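## Task

Put the cartridge marked with a broad purple band into the sealant gun. It must sit all the way forward, seated in the cup of the gun's front ring, with its nozzle sticking out through that ring. The plunger rod can only be drawn back while its little thumb plate, just behind the handle, is held pushed toward the gun's front. The loaded gun must end up resting on the table itself, not leaning on any other object. Then declare that the job is finished.

## Robot and tools

Robot. Two arms, left_arm and right_arm, each with a parallel two-finger gripper. Each base sits on a tilted plate fixed to a shared frame behind the arms; a plate and its half of the frame count as part of that arm for the clearance check. Calibrated base poses in the scene frame: left_arm (-0.022, +0.197, +0.244) m, quat_wxyz (+0.995, -0.083, +0.063, +0.006); right_arm (+0.023, -0.246, +0.244) m, quat_wxyz (+0.994, +0.081, +0.065, +0.021).

Frame. Everything is in the scene frame: origin at table-top height midway between the arms, +x forward over the table, +z up, left_arm on the +y side (arm names do not match image sides). Gripper fingers point along the gripper's +z axis and open along its y axis. end_effector_position is the point between the pads, roughly 1 cm short of the fingertips. Reported poses can be off by a few centimetres, more when reaching far.

The row. Every motion command uses a row of 16 plain numbers covering both arms, even if one arm is idle: x, y, z (metres), qw, qx, qy, qz (unit quaternion, w first), opening for left_arm, then the same eight for right_arm. x, y, z and the quaternion are an absolute pose for the gripper point, not an offset. Opening runs from -1 (closed) to +1 (fully open, 0.094 m). To keep an arm still, repeat its last reported pose and its current opening; a 0 is a real command, not 'no change'. Keep an arm's orientation steady by resending the same quaternion rather than the drifted reported one.

execute_actions(actions, cameras). actions is a list of actions; each action is a table of at most 15 rows, one per 1/30 s step, and a short table holds its last row until 15 steps pass. Any target more than 0.6 m from the gripper's current position along any of its axes gets the action rejected for both arms. An empty list just returns state and images. cameras picks images: omitted, null or ["all"] gives all, [] gives none; unknown names invalidate the call.

move(target, speed, blend, opening_speed, blocking, cameras). Drives each gripper in a straight line from its Hand target to the row's pose (one row, or a list of up to 15 rows as waypoints; no 0.6 m limit). speed is m/s per arm path, 0.002 to 2.9, default 0.25 (rotation up to twice that in rad/s); one value or one per waypoint. blend, in metres, rounds corners at intermediate waypoints; 0 stops at each. opening_speed (0.2 or more, per second on the -1..+1 scale) ramps the fingers; use a low value when closing on something fragile. Changed openings on later waypoints apply only once everything has settled there. blocking=false returns after about 0.5 s while motion continues; a new move replaces the old one. Moves last at most 10 s. Paths ignore obstacles and the other arm, grippers lag and can overshoot, especially near full extension, and passing close to an arm's own base can flip its shoulder posture, so route around it.

wait(seconds 0-10) lets time pass holding commands. stop brakes a running move. zoom_image(camera, region [x0,y0,x1,y1] in pixels, at most 504x504) enlarges part of the latest image from cam_head_left, cam_head_right, cam_high, cam_low, cam_left_wrist or cam_right_wrist (all 896x504). read_manual returns only licence texts. finished_scene(scene) ends scene 1 or 2 irreversibly; calls after it in the same reply act in the next scene.

Results. Each gives per-arm end_effector_position and end_effector_quat_wxyz, Hand target (where the arm is actually being sent, often short of your command), Joint positions (last entry: finger opening in metres), Joint velocities ("within noise" when still), Joint torques (offset, noisy; joints 1-3 wrap at ±28 N m), grip_measured (opening on the command scale, reads a bit wide when empty and a few hundredths narrower than a squeezed part), grip_effort_nm (motor effort, negative closing; not a pad force), and Tool commands. A move adds a move: line: done, off_target, moving, held or fault, plus limits such as paced (pose clipped) or held (steps withheld). done means within 10 mm and 2 degrees; neither done nor off_target tells you whether something is touched. Friction or weight can leave an arm a centimetre or so off in free air.

Control notes. Orientation commands are clipped to 40 degrees from the current one per step; large turns need several steps. To release, command an opening well above grip_measured. Grip force is about 50-64 N per pad.

Avoid: dropping parts or releasing them while moving, fast impacts, hard pushes, pressing the grippers against each other or one gripper closing on the other's fingers (can fail the scene), anything falling or being left off the table, and holding heavy loads or stretched poses for long, which heats motors (MOTOR HOT at 75 °C, fault and arm fold at 90 °C). Loose objects may occasionally be nudged by outside pushes.

Each tool is called after "Request:" as name([rows], argument=value, ...), one row to a line, values as JSON.

## Session

Request:
execute_actions(actions=[])

Scene clock: 0.00 s.
left_arm: end_effector_position=(+0.2194, +0.2243, +0.3562) grip_measured=+1.000 grip_effort_nm=n/a end_effector_quat_wxyz=(+0.294, -0.383, +0.852, +0.202) | right_arm: end_effector_position=(+0.1937, -0.4206, +0.1543) grip_measured=+1.000 grip_effort_nm=n/a end_effector_quat_wxyz=(+0.135, -0.412, +0.901, +0.013)
Joint positions: left_arm=[-0.677 1.308 0.854 -1.254 -0.93 -1.587 0.094] | right_arm=[-1.052 1.603 0.542 -0.294 -0.3 -1.864 0.094]
Joint velocities: within noise
Joint torques (N m): no reading
Heat: left arm: 30 °C; right arm: 35 °C.
Hand target: left_arm +0.2225, +0.2245, +0.3616; +0.303, -0.384, +0.849, +0.198 | right_arm +0.1962, -0.4214, +0.1567; +0.140, -0.412, +0.900, +0.011
Tool commands: left_gripper/opening=+1.0 right_gripper/opening=+1.0

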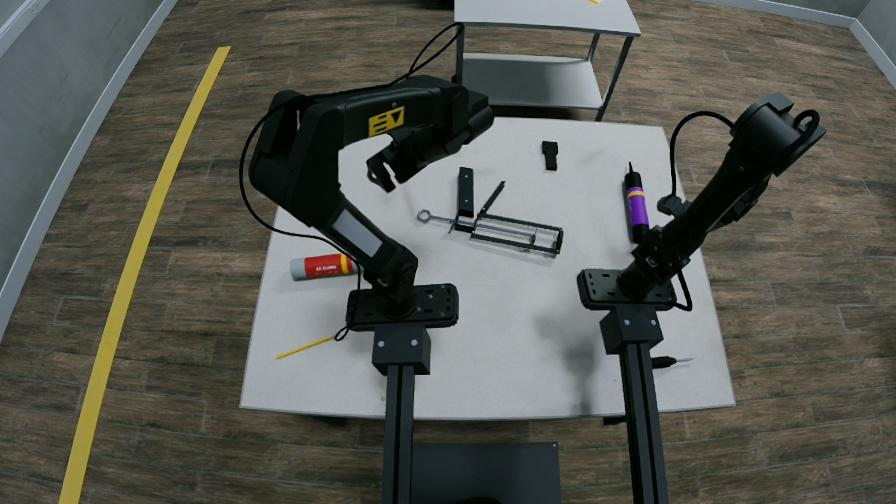

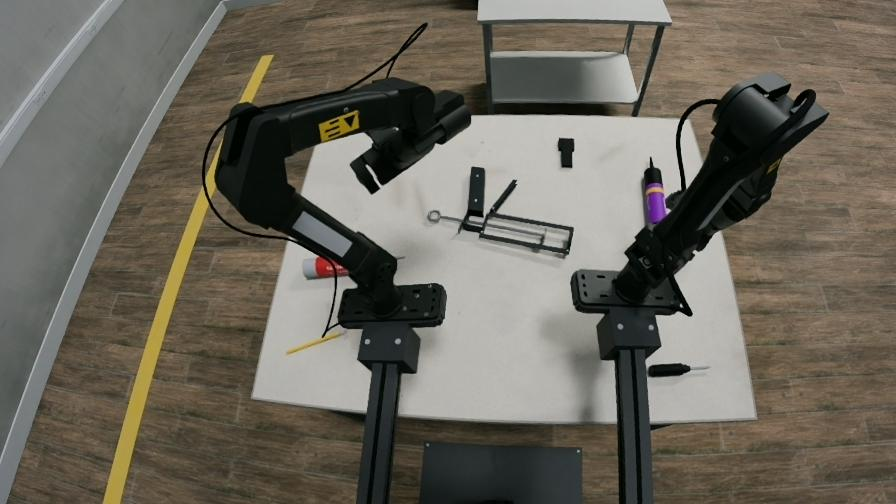

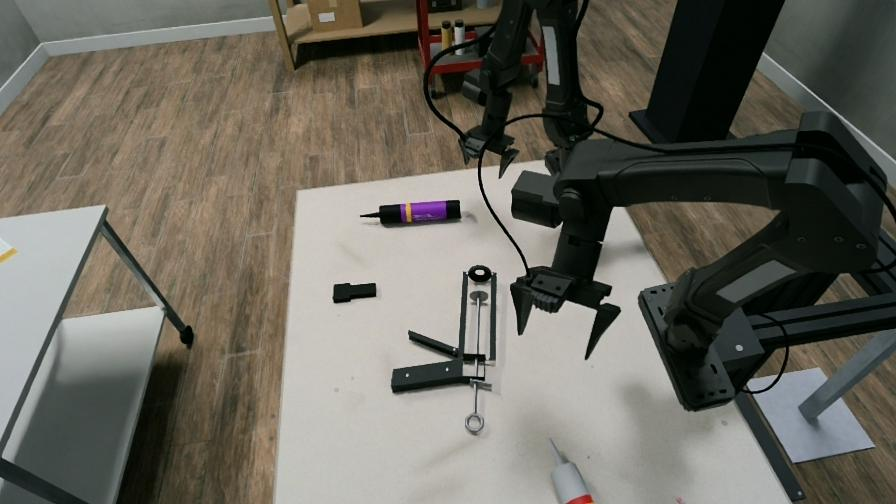

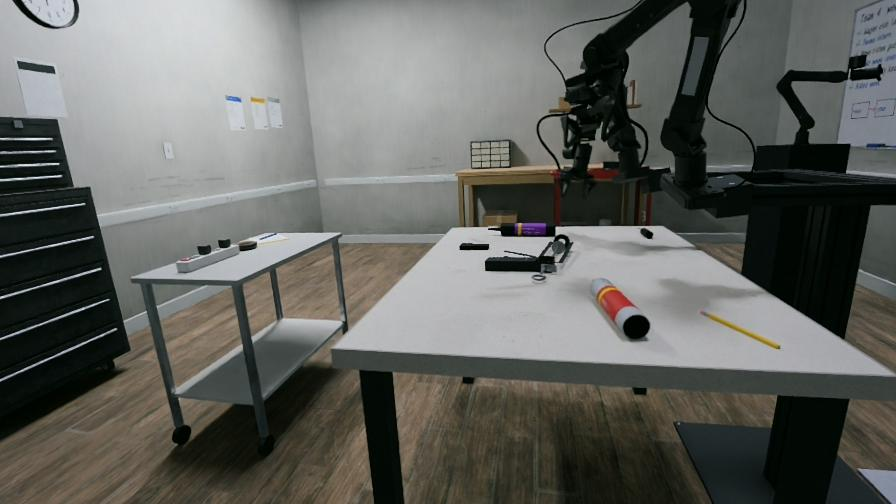

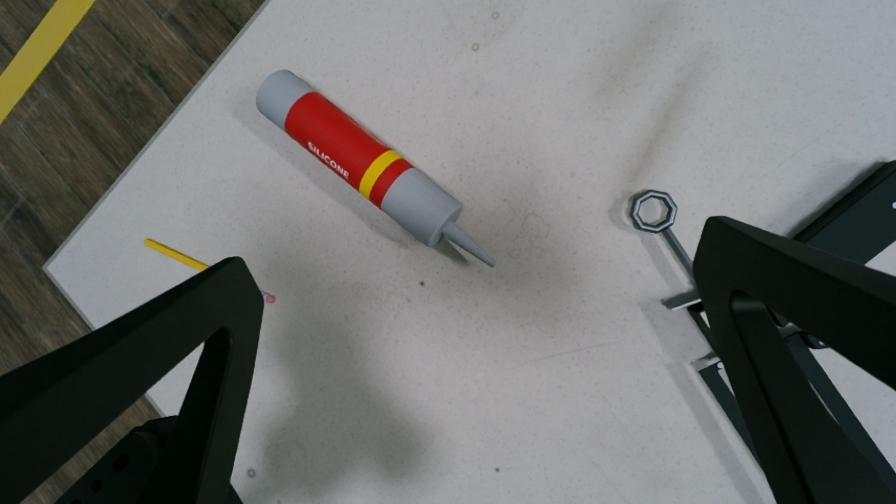

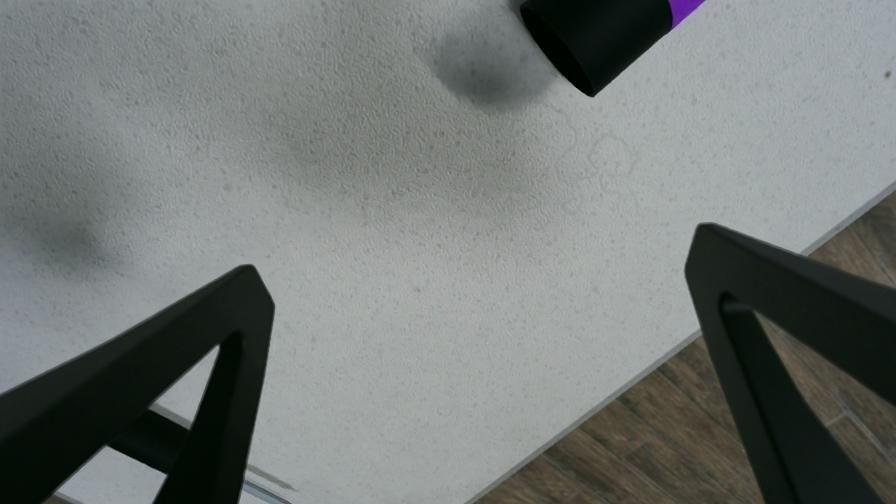

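Request:
zoom_image(camera="cam_high", region=[360, 240, 540, 440])

Request:
zoom_image(camera="cam_head_left", region=[400, 140, 600, 270])

Request:
zoom_image(camera="cam_low", region=[440, 200, 680, 340])

Request:
zoom_image(camera="cam_head_right", region=[400, 140, 700, 270])

Scaled by 2.520 from the camera's 896x504 image, which has a finer 1280x720 frame.

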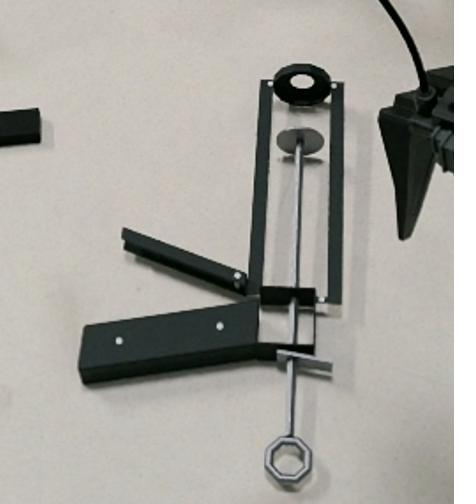

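Scaled by 2.520 from the camera's 896x504 image, which has a finer 1280x720 frame.

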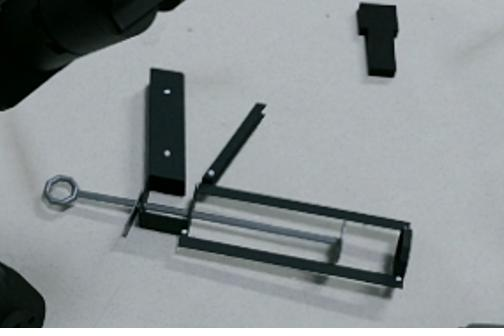

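Scaled by 2.100 from the camera's 896x504 image, which has a finer 1280x720 frame.

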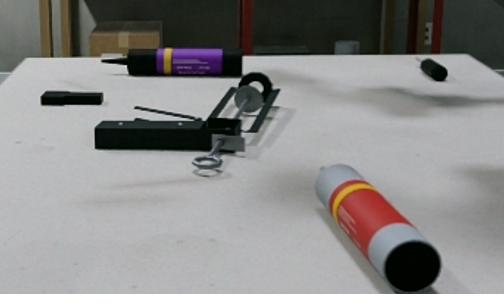

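Scaled by 1.680 from the camera's 896x504 image, which has a finer 1280x720 frame.

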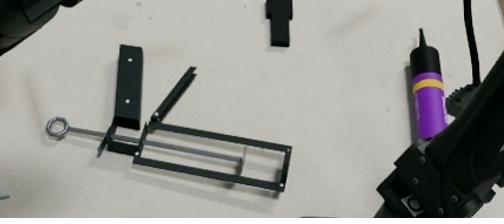

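Request:
move(target=[0.30,0.24,0.26,0,0.7071,-0.7071,0,1,0.36,-0.42,0.26,0,0.1,0.995,0,1])

Scene clock: 35.87 s.
left_arm: end_effector_position=(+0.2892, +0.2387, +0.2593) grip_measured=+1.000 grip_effort_nm=-0.002 end_effector_quat_wxyz=(+0.007, +0.700, -0.714, -0.008) | right_arm: end_effector_position=(+0.3549, -0.4191, +0.2575) grip_measured=+1.000 grip_effort_nm=0.022 end_effector_quat_wxyz=(+0.000, +0.100, +0.995, +0.004)
Joint positions: left_arm=[0.006 1.646 1.1 -0.915 -0.165 -1.527 0.094] | right_arm=[-0.477 1.767 1.332 -0.95 0.079 -0.241 0.094]
Joint velocities: within noise
Joint torques (N m): left_arm=[-0.91 -4.77 8.18 0.34 0.04 -0.12] | right_arm=[1.65 -7.95 8.42 0.09 0.13 0.09]
Heat: left arm: 31 °C; right arm: 36 °C.
Hand target: left_arm +0.2998, +0.2401, +0.2602; +0.000, +0.707, -0.707, +0.000 | right_arm +0.3600, -0.4199, +0.2600; +0.000, +0.100, +0.995, +0.000
Off the commanded pose: left_arm 0.011 m, 2 deg | right_arm 0.006 m, 1 deg.
move: off_target (left_arm)

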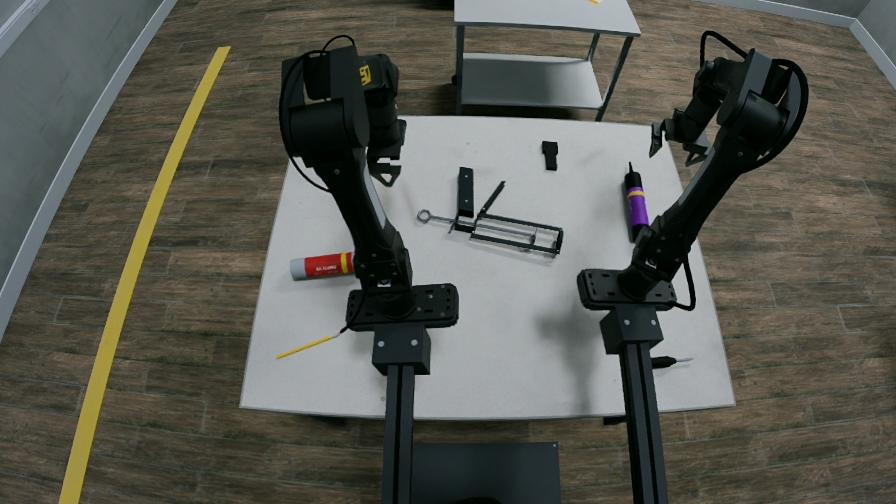

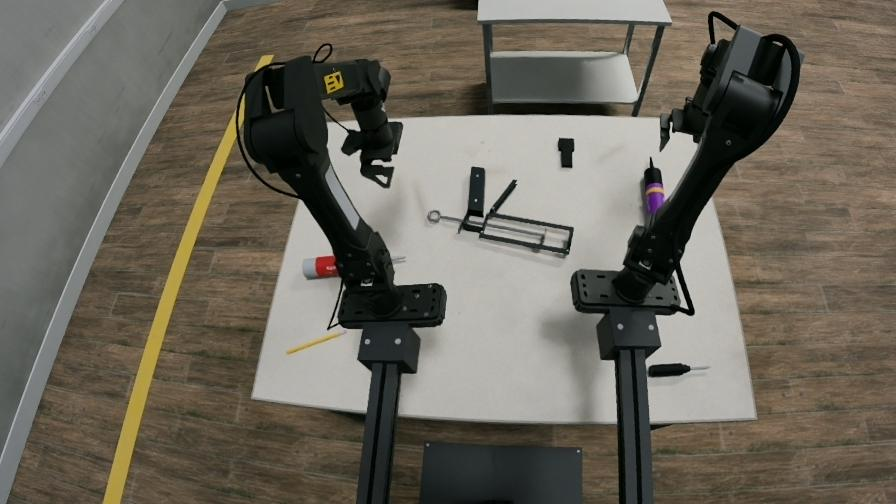

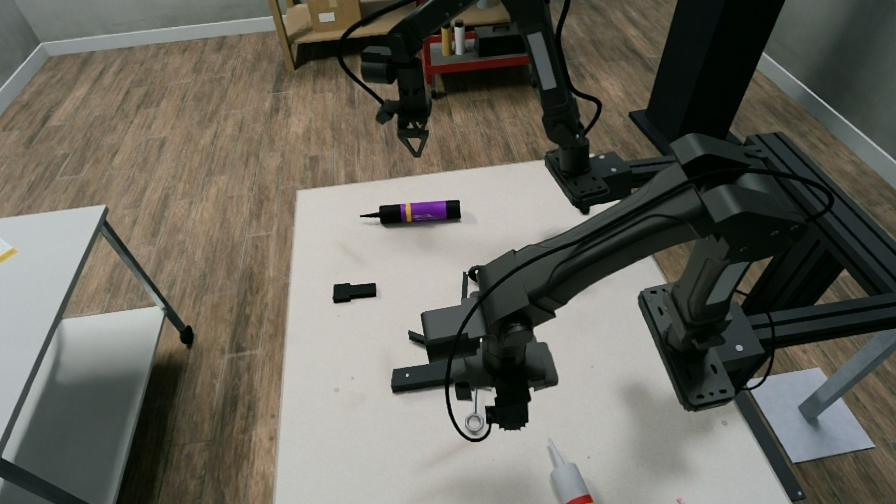

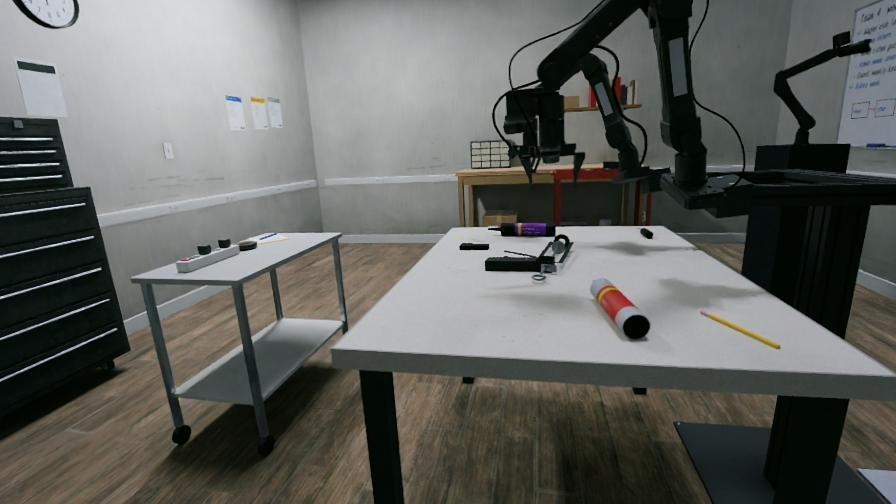

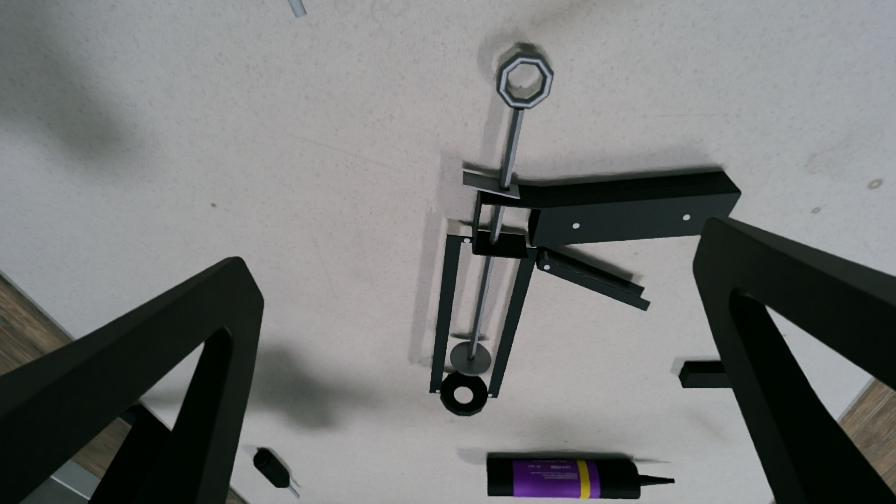

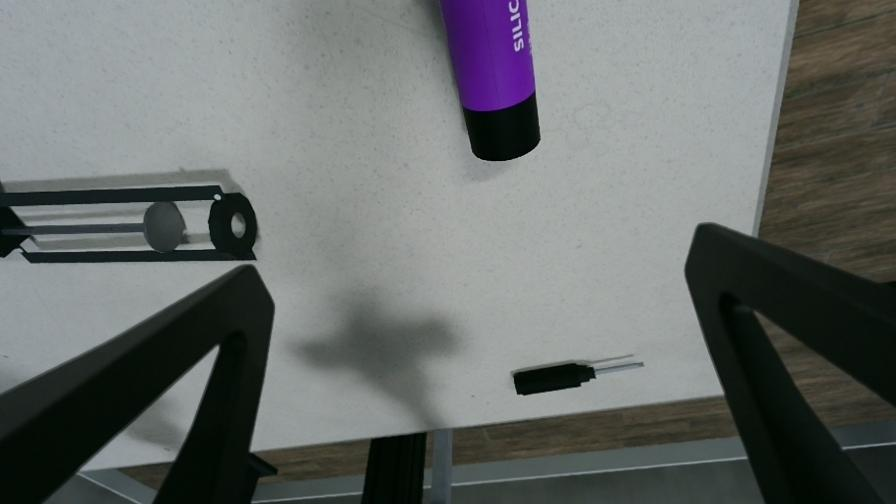

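Request:
zoom_image(camera="cam_left_wrist", region=[400, 20, 760, 420])

Request:
zoom_image(camera="cam_right_wrist", region=[0, 120, 300, 320])

Scaled by 1.260 from the camera's 896x504 image, which has a finer 1280x720 frame.

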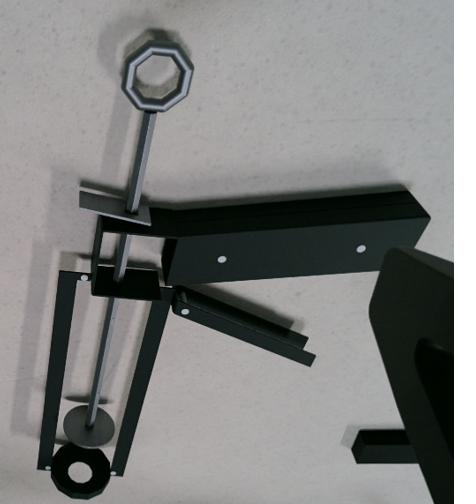

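Scaled by 1.680 from the camera's 896x504 image, which has a finer 1280x720 frame.

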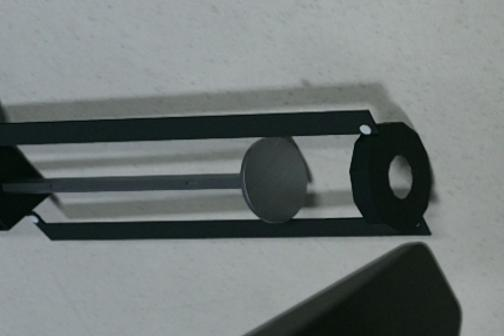

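Request:
move(target=[0.34,0.10,0.15,0,0.1045,0.9945,0,1,0.38,-0.30,0.20,0,0.1,0.995,0,1])

Scene clock: 91.23 s.
left_arm: end_effector_position=(+0.3319, +0.1078, +0.1528) grip_measured=+1.000 grip_effort_nm=-0.007 end_effector_quat_wxyz=(-0.010, +0.093, +0.996, -0.001) | right_arm: end_effector_position=(+0.3779, -0.3027, +0.2044) grip_measured=+1.000 grip_effort_nm=0.022 end_effector_quat_wxyz=(-0.003, +0.102, +0.995, +0.005)
Joint positions: left_arm=[-0.312 2.129 1.218 -0.608 -0.19 -0.112 0.094] | right_arm=[-0.142 1.869 1.184 -0.741 0.134 0.094 0.094]
Joint velocities: within noise
Joint torques (N m): left_arm=[-3.45 -6.69 6.78 0.37 -0.09 0.15] | right_arm=[2.48 -7.87 4.97 0.45 0.14 0.11]
Heat: left arm: 32 °C; right arm: 38 °C.
Hand target: left_arm +0.3396, +0.1000, +0.1502; +0.000, +0.104, +0.995, +0.000 | right_arm +0.3799, -0.2999, +0.2002; +0.000, +0.100, +0.995, +0.000
Off the commanded pose: left_arm 0.012 m, 2 deg | right_arm 0.006 m, 1 deg.
move: off_target (left_arm)

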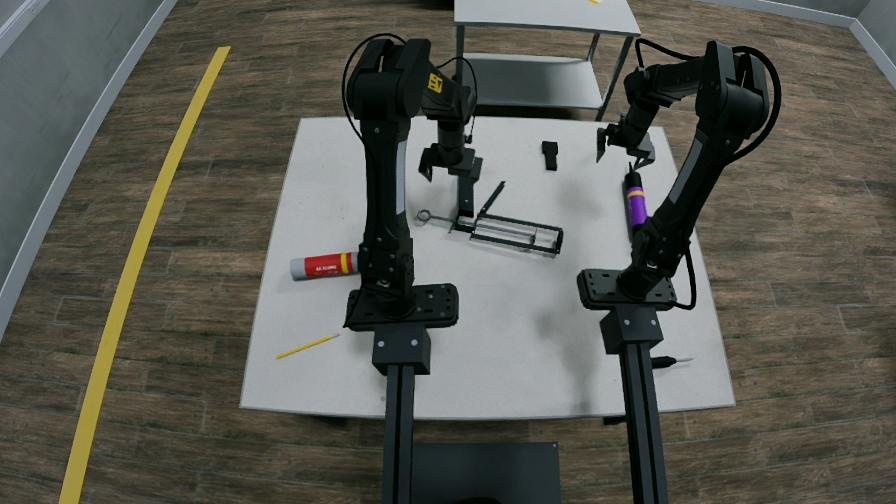

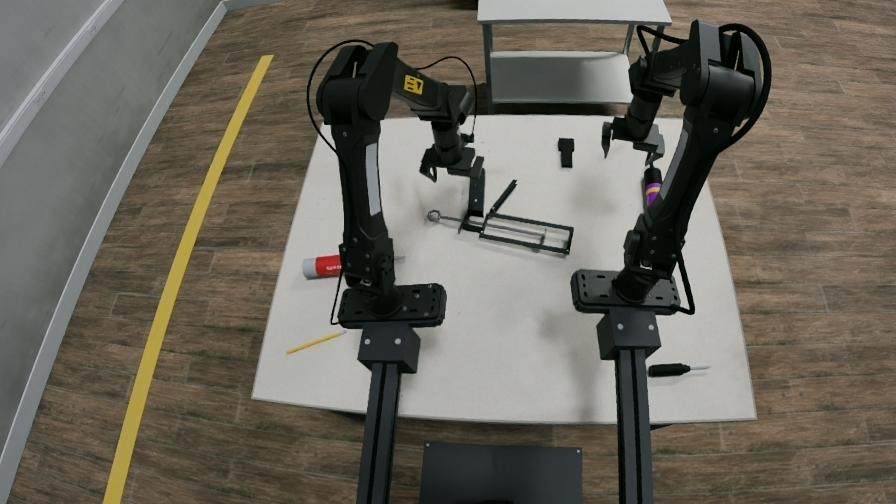

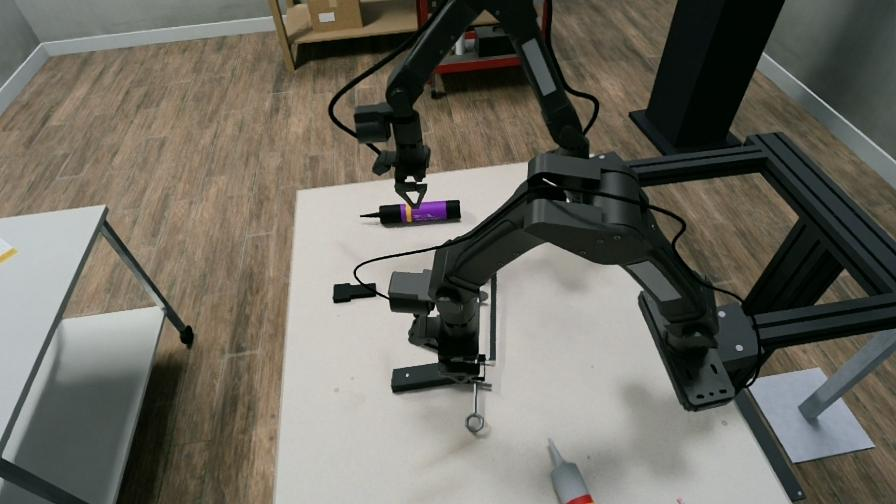

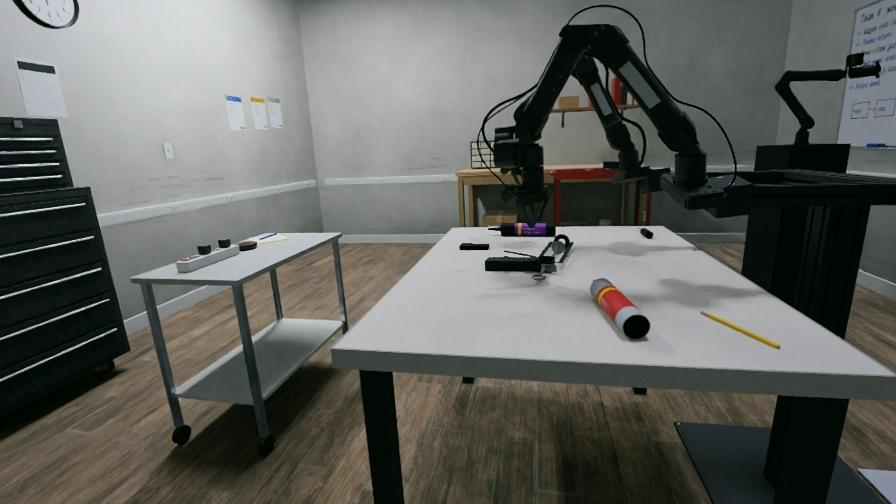

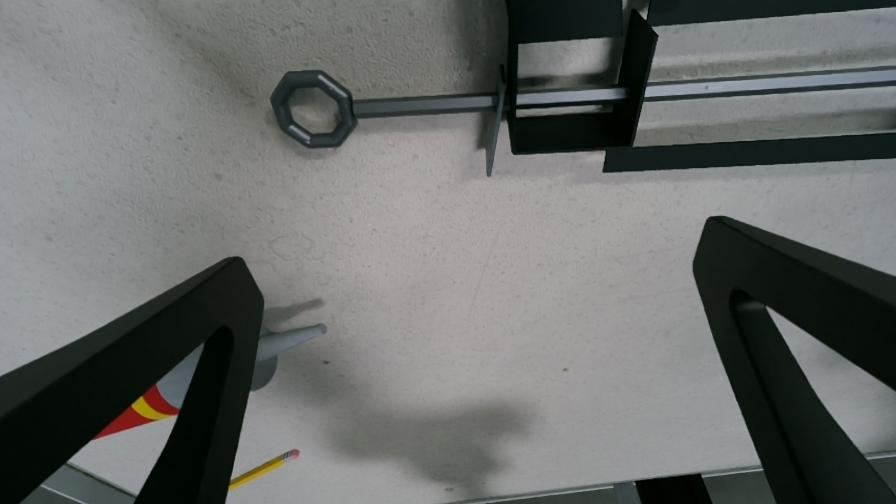

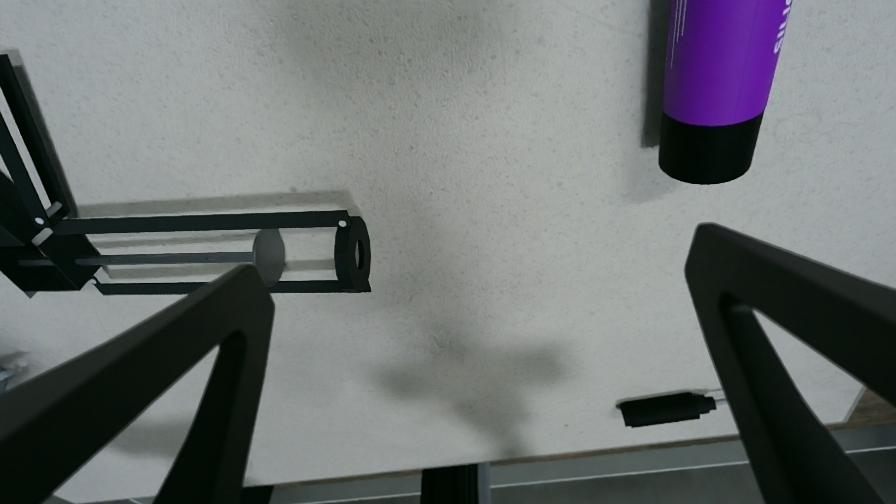

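Request:
zoom_image(camera="cam_left_wrist", region=[440, 0, 740, 200])

Request:
zoom_image(camera="cam_right_wrist", region=[0, 50, 400, 320])

Scaled by 1.680 from the camera's 896x504 image, which has a finer 1280x720 frame.

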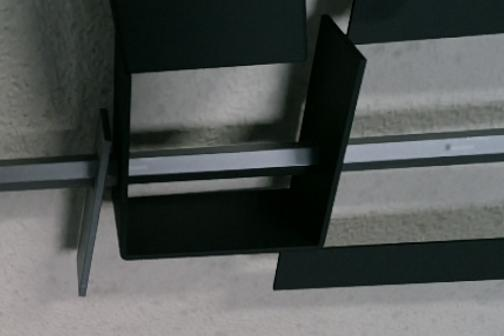

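Scaled by 1.260 from the camera's 896x504 image, which has a finer 1280x720 frame.

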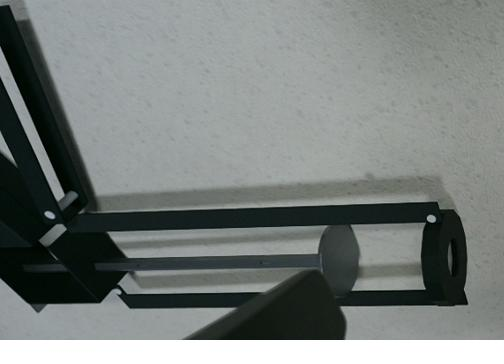

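Request:
move(target=[0.307,0.135,0.12,0,0.6561,-0.7547,0,-0.3,0.38,-0.30,0.20,0,0.1,0.995,0,-1])

Scene clock: 127.80 s.
left_arm: end_effector_position=(+0.3032, +0.1335, +0.1174) grip_measured=-0.297 grip_effort_nm=-0.134 end_effector_quat_wxyz=(-0.006, -0.648, +0.762, +0.008) | right_arm: end_effector_position=(+0.3783, -0.3028, +0.2044) grip_measured=-0.992 grip_effort_nm=-0.383 end_effector_quat_wxyz=(-0.002, +0.102, +0.995, +0.005)
Joint positions: left_arm=[-0.244 2.129 1.029 -0.406 -0.19 -1.638 0.033] | right_arm=[-0.142 1.869 1.184 -0.739 0.134 0.094 0]
Joint velocities: within noise
Joint torques (N m): left_arm=[-1.57 -8.65 3.23 0.37 -0.03 -0.15] | right_arm=[2.55 -7.86 4.94 0.43 0.12 0.08]
Heat: left arm: 33 °C; right arm: 36 °C.
Hand target: left_arm +0.3070, +0.1350, +0.1200; +0.000, -0.656, +0.755, +0.000 | right_arm +0.3800, -0.2999, +0.2002; +0.000, +0.100, +0.995, +0.000
Off the commanded pose: left_arm 0.005 m, 2 deg | right_arm 0.006 m, 1 deg.
move: done

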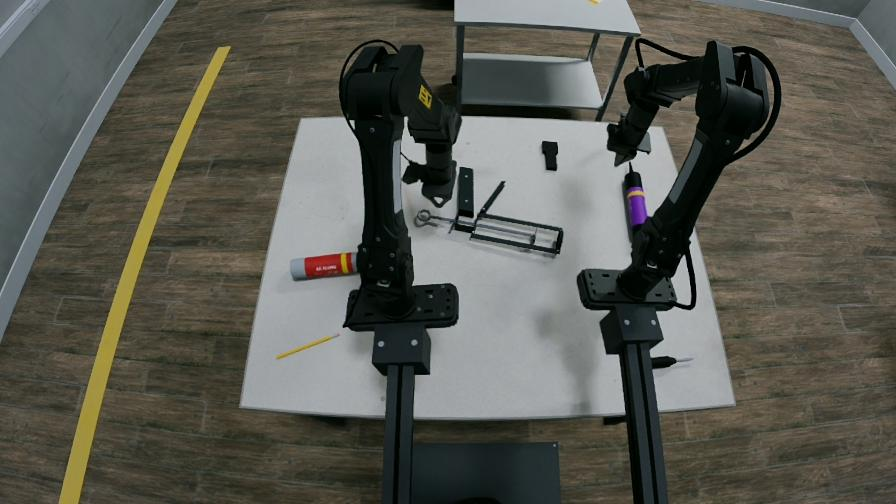

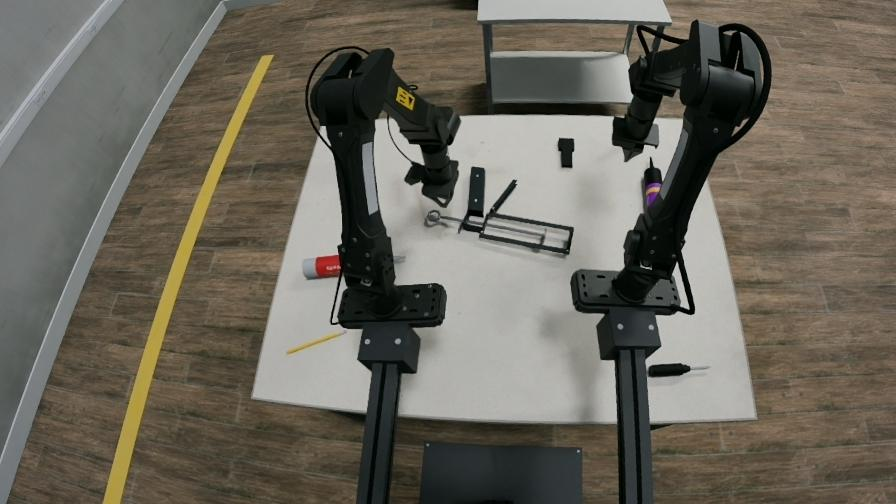

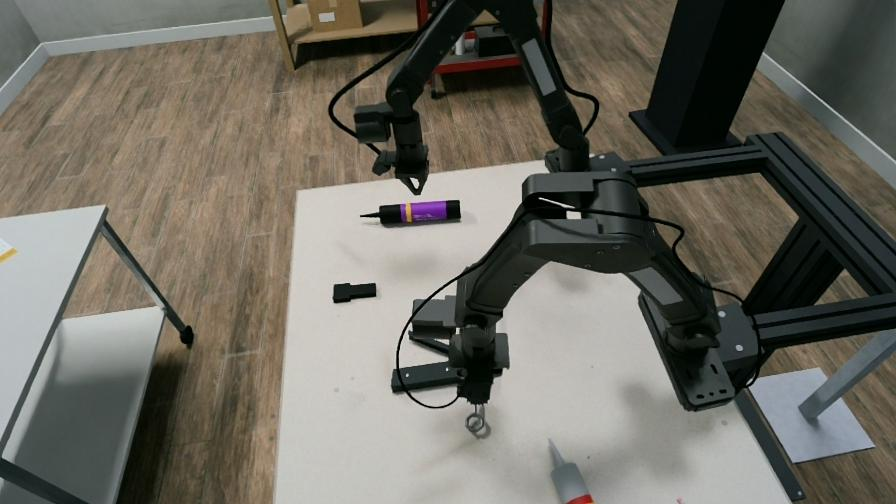

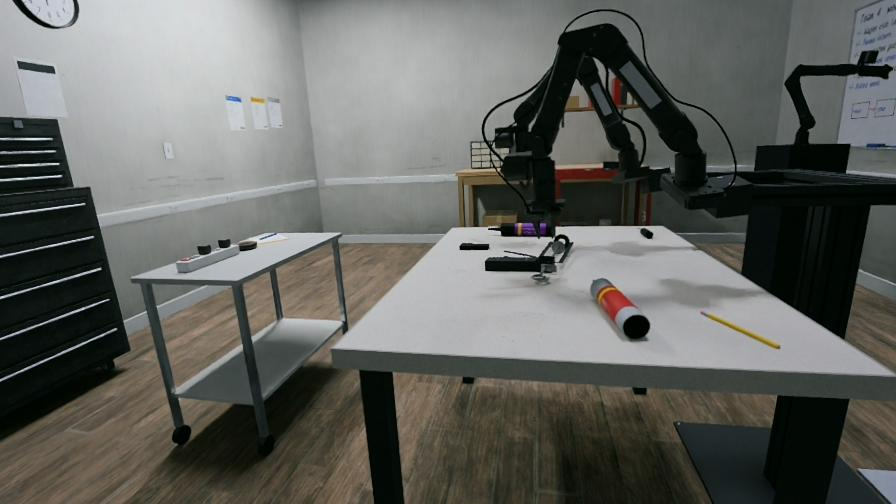

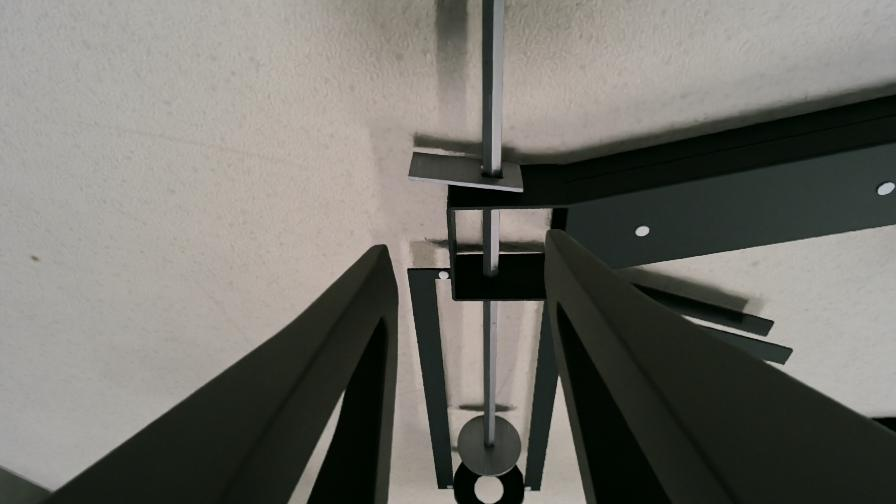

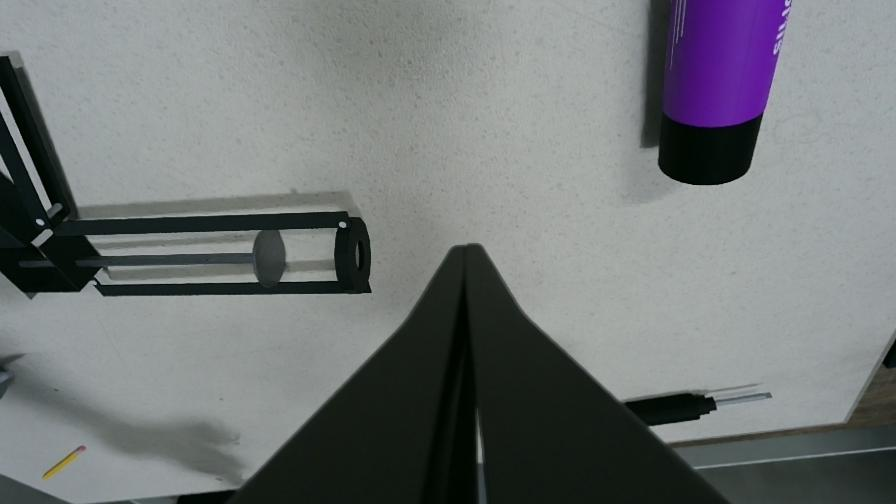

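Request:
zoom_image(camera="cam_left_wrist", region=[380, 120, 680, 320])

Scaled by 1.680 from the camera's 896x504 image, which has a finer 1280x720 frame.

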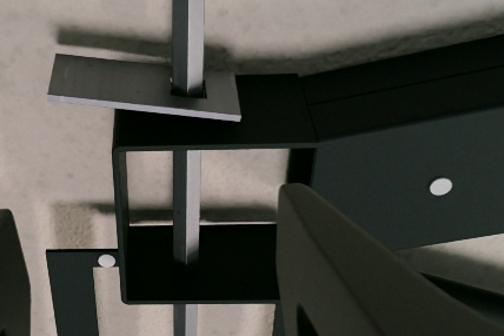

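Request:
move(target=[0.305,0.132,0.035,0,0.6561,-0.7547,0,-0.36,0.38,-0.30,0.20,0,0.1,0.995,0,-1], speed=0.1)

Request:
zoom_image(camera="cam_low", region=[440, 160, 640, 300])

Scene clock: 139.80 s.
left_arm: end_effector_position=(+0.3029, +0.1318, +0.0411) grip_measured=-0.357 grip_effort_nm=-0.139 end_effector_quat_wxyz=(+0.000, -0.658, +0.753, +0.001) | right_arm: end_effector_position=(+0.3783, -0.3028, +0.2044) grip_measured=-0.992 grip_effort_nm=-0.383 end_effector_quat_wxyz=(-0.002, +0.102, +0.995, +0.005)
Joint positions: left_arm=[-0.207 2.382 1.045 -0.145 -0.189 -1.624 0.03] | right_arm=[-0.142 1.869 1.184 -0.739 0.134 0.094 0]
Joint velocities: within noise
Joint torques (N m): left_arm=[-1.5 -6.58 3.73 0.39 0.05 0.15] | right_arm=[2.5 -7.97 5.01 0.43 0.13 0.1]
Heat: left arm: 33 °C; right arm: 35 °C.
Hand target: left_arm +0.3050, +0.1321, +0.0352; +0.000, -0.656, +0.755, +0.000 | right_arm +0.3800, -0.2999, +0.2002; +0.000, +0.100, +0.995, +0.000
Off the commanded pose: left_arm 0.006 m, 0 deg | right_arm 0.006 m, 1 deg.
move: done

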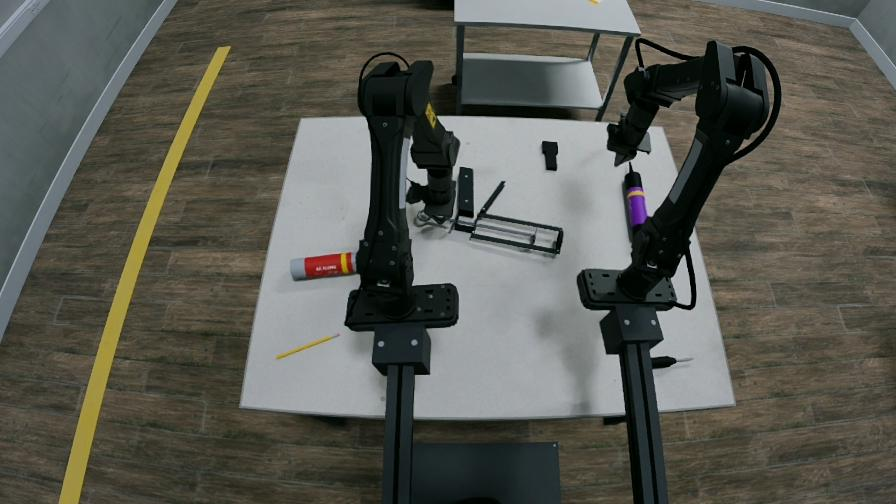

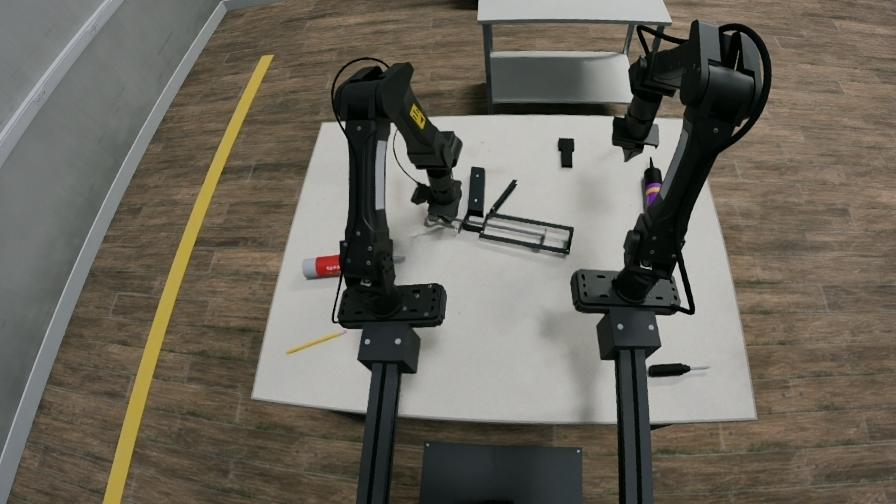

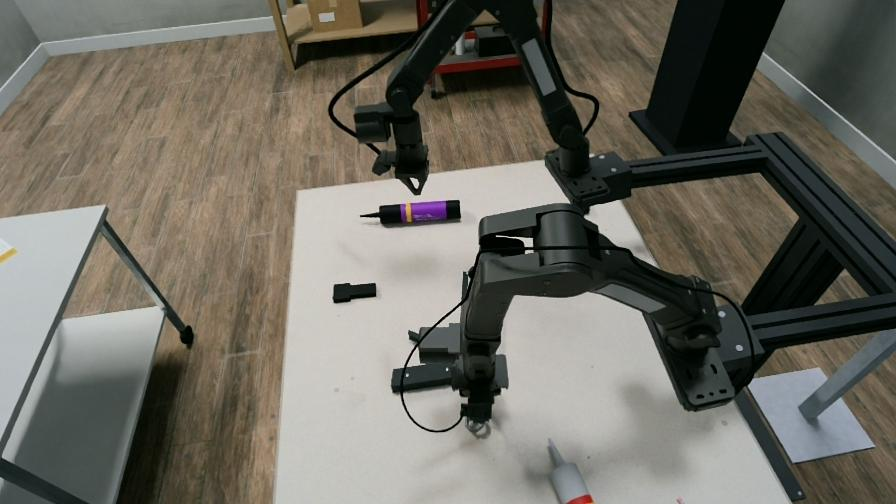

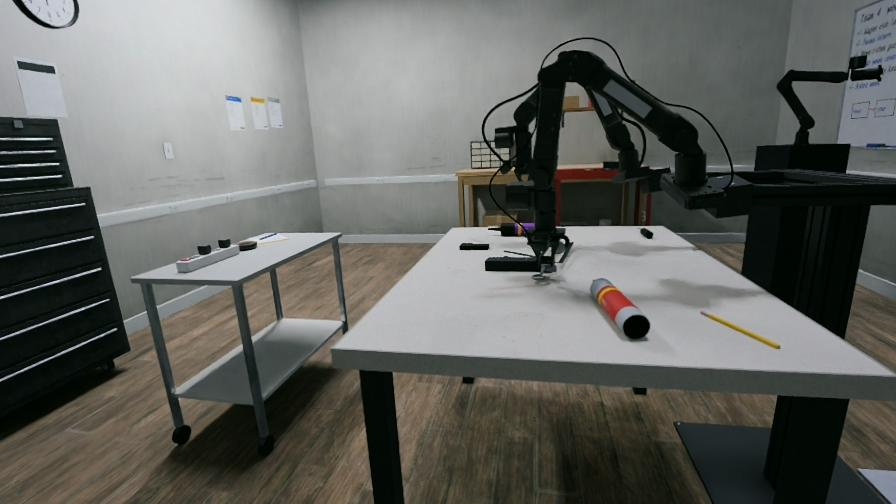

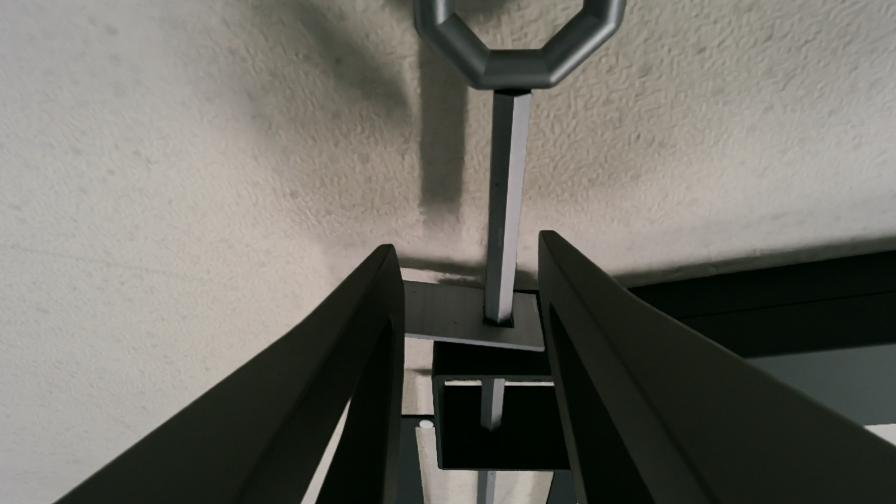

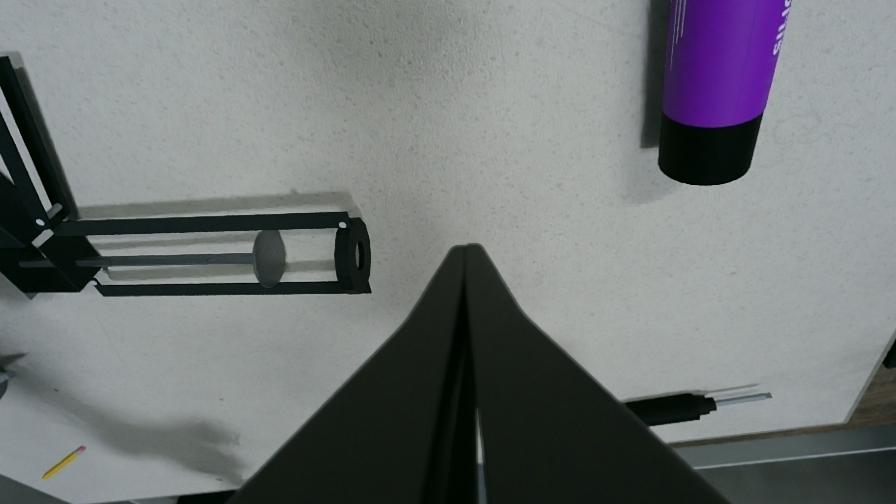

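Scaled by 2.520 from the camera's 896x504 image, which has a finer 1280x720 frame.

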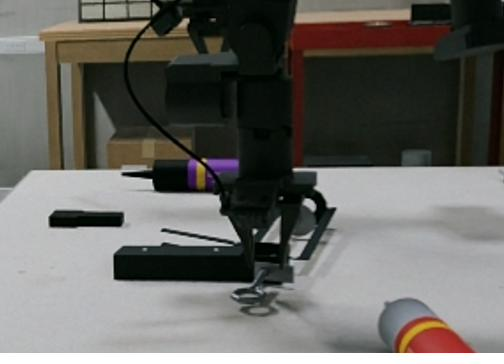

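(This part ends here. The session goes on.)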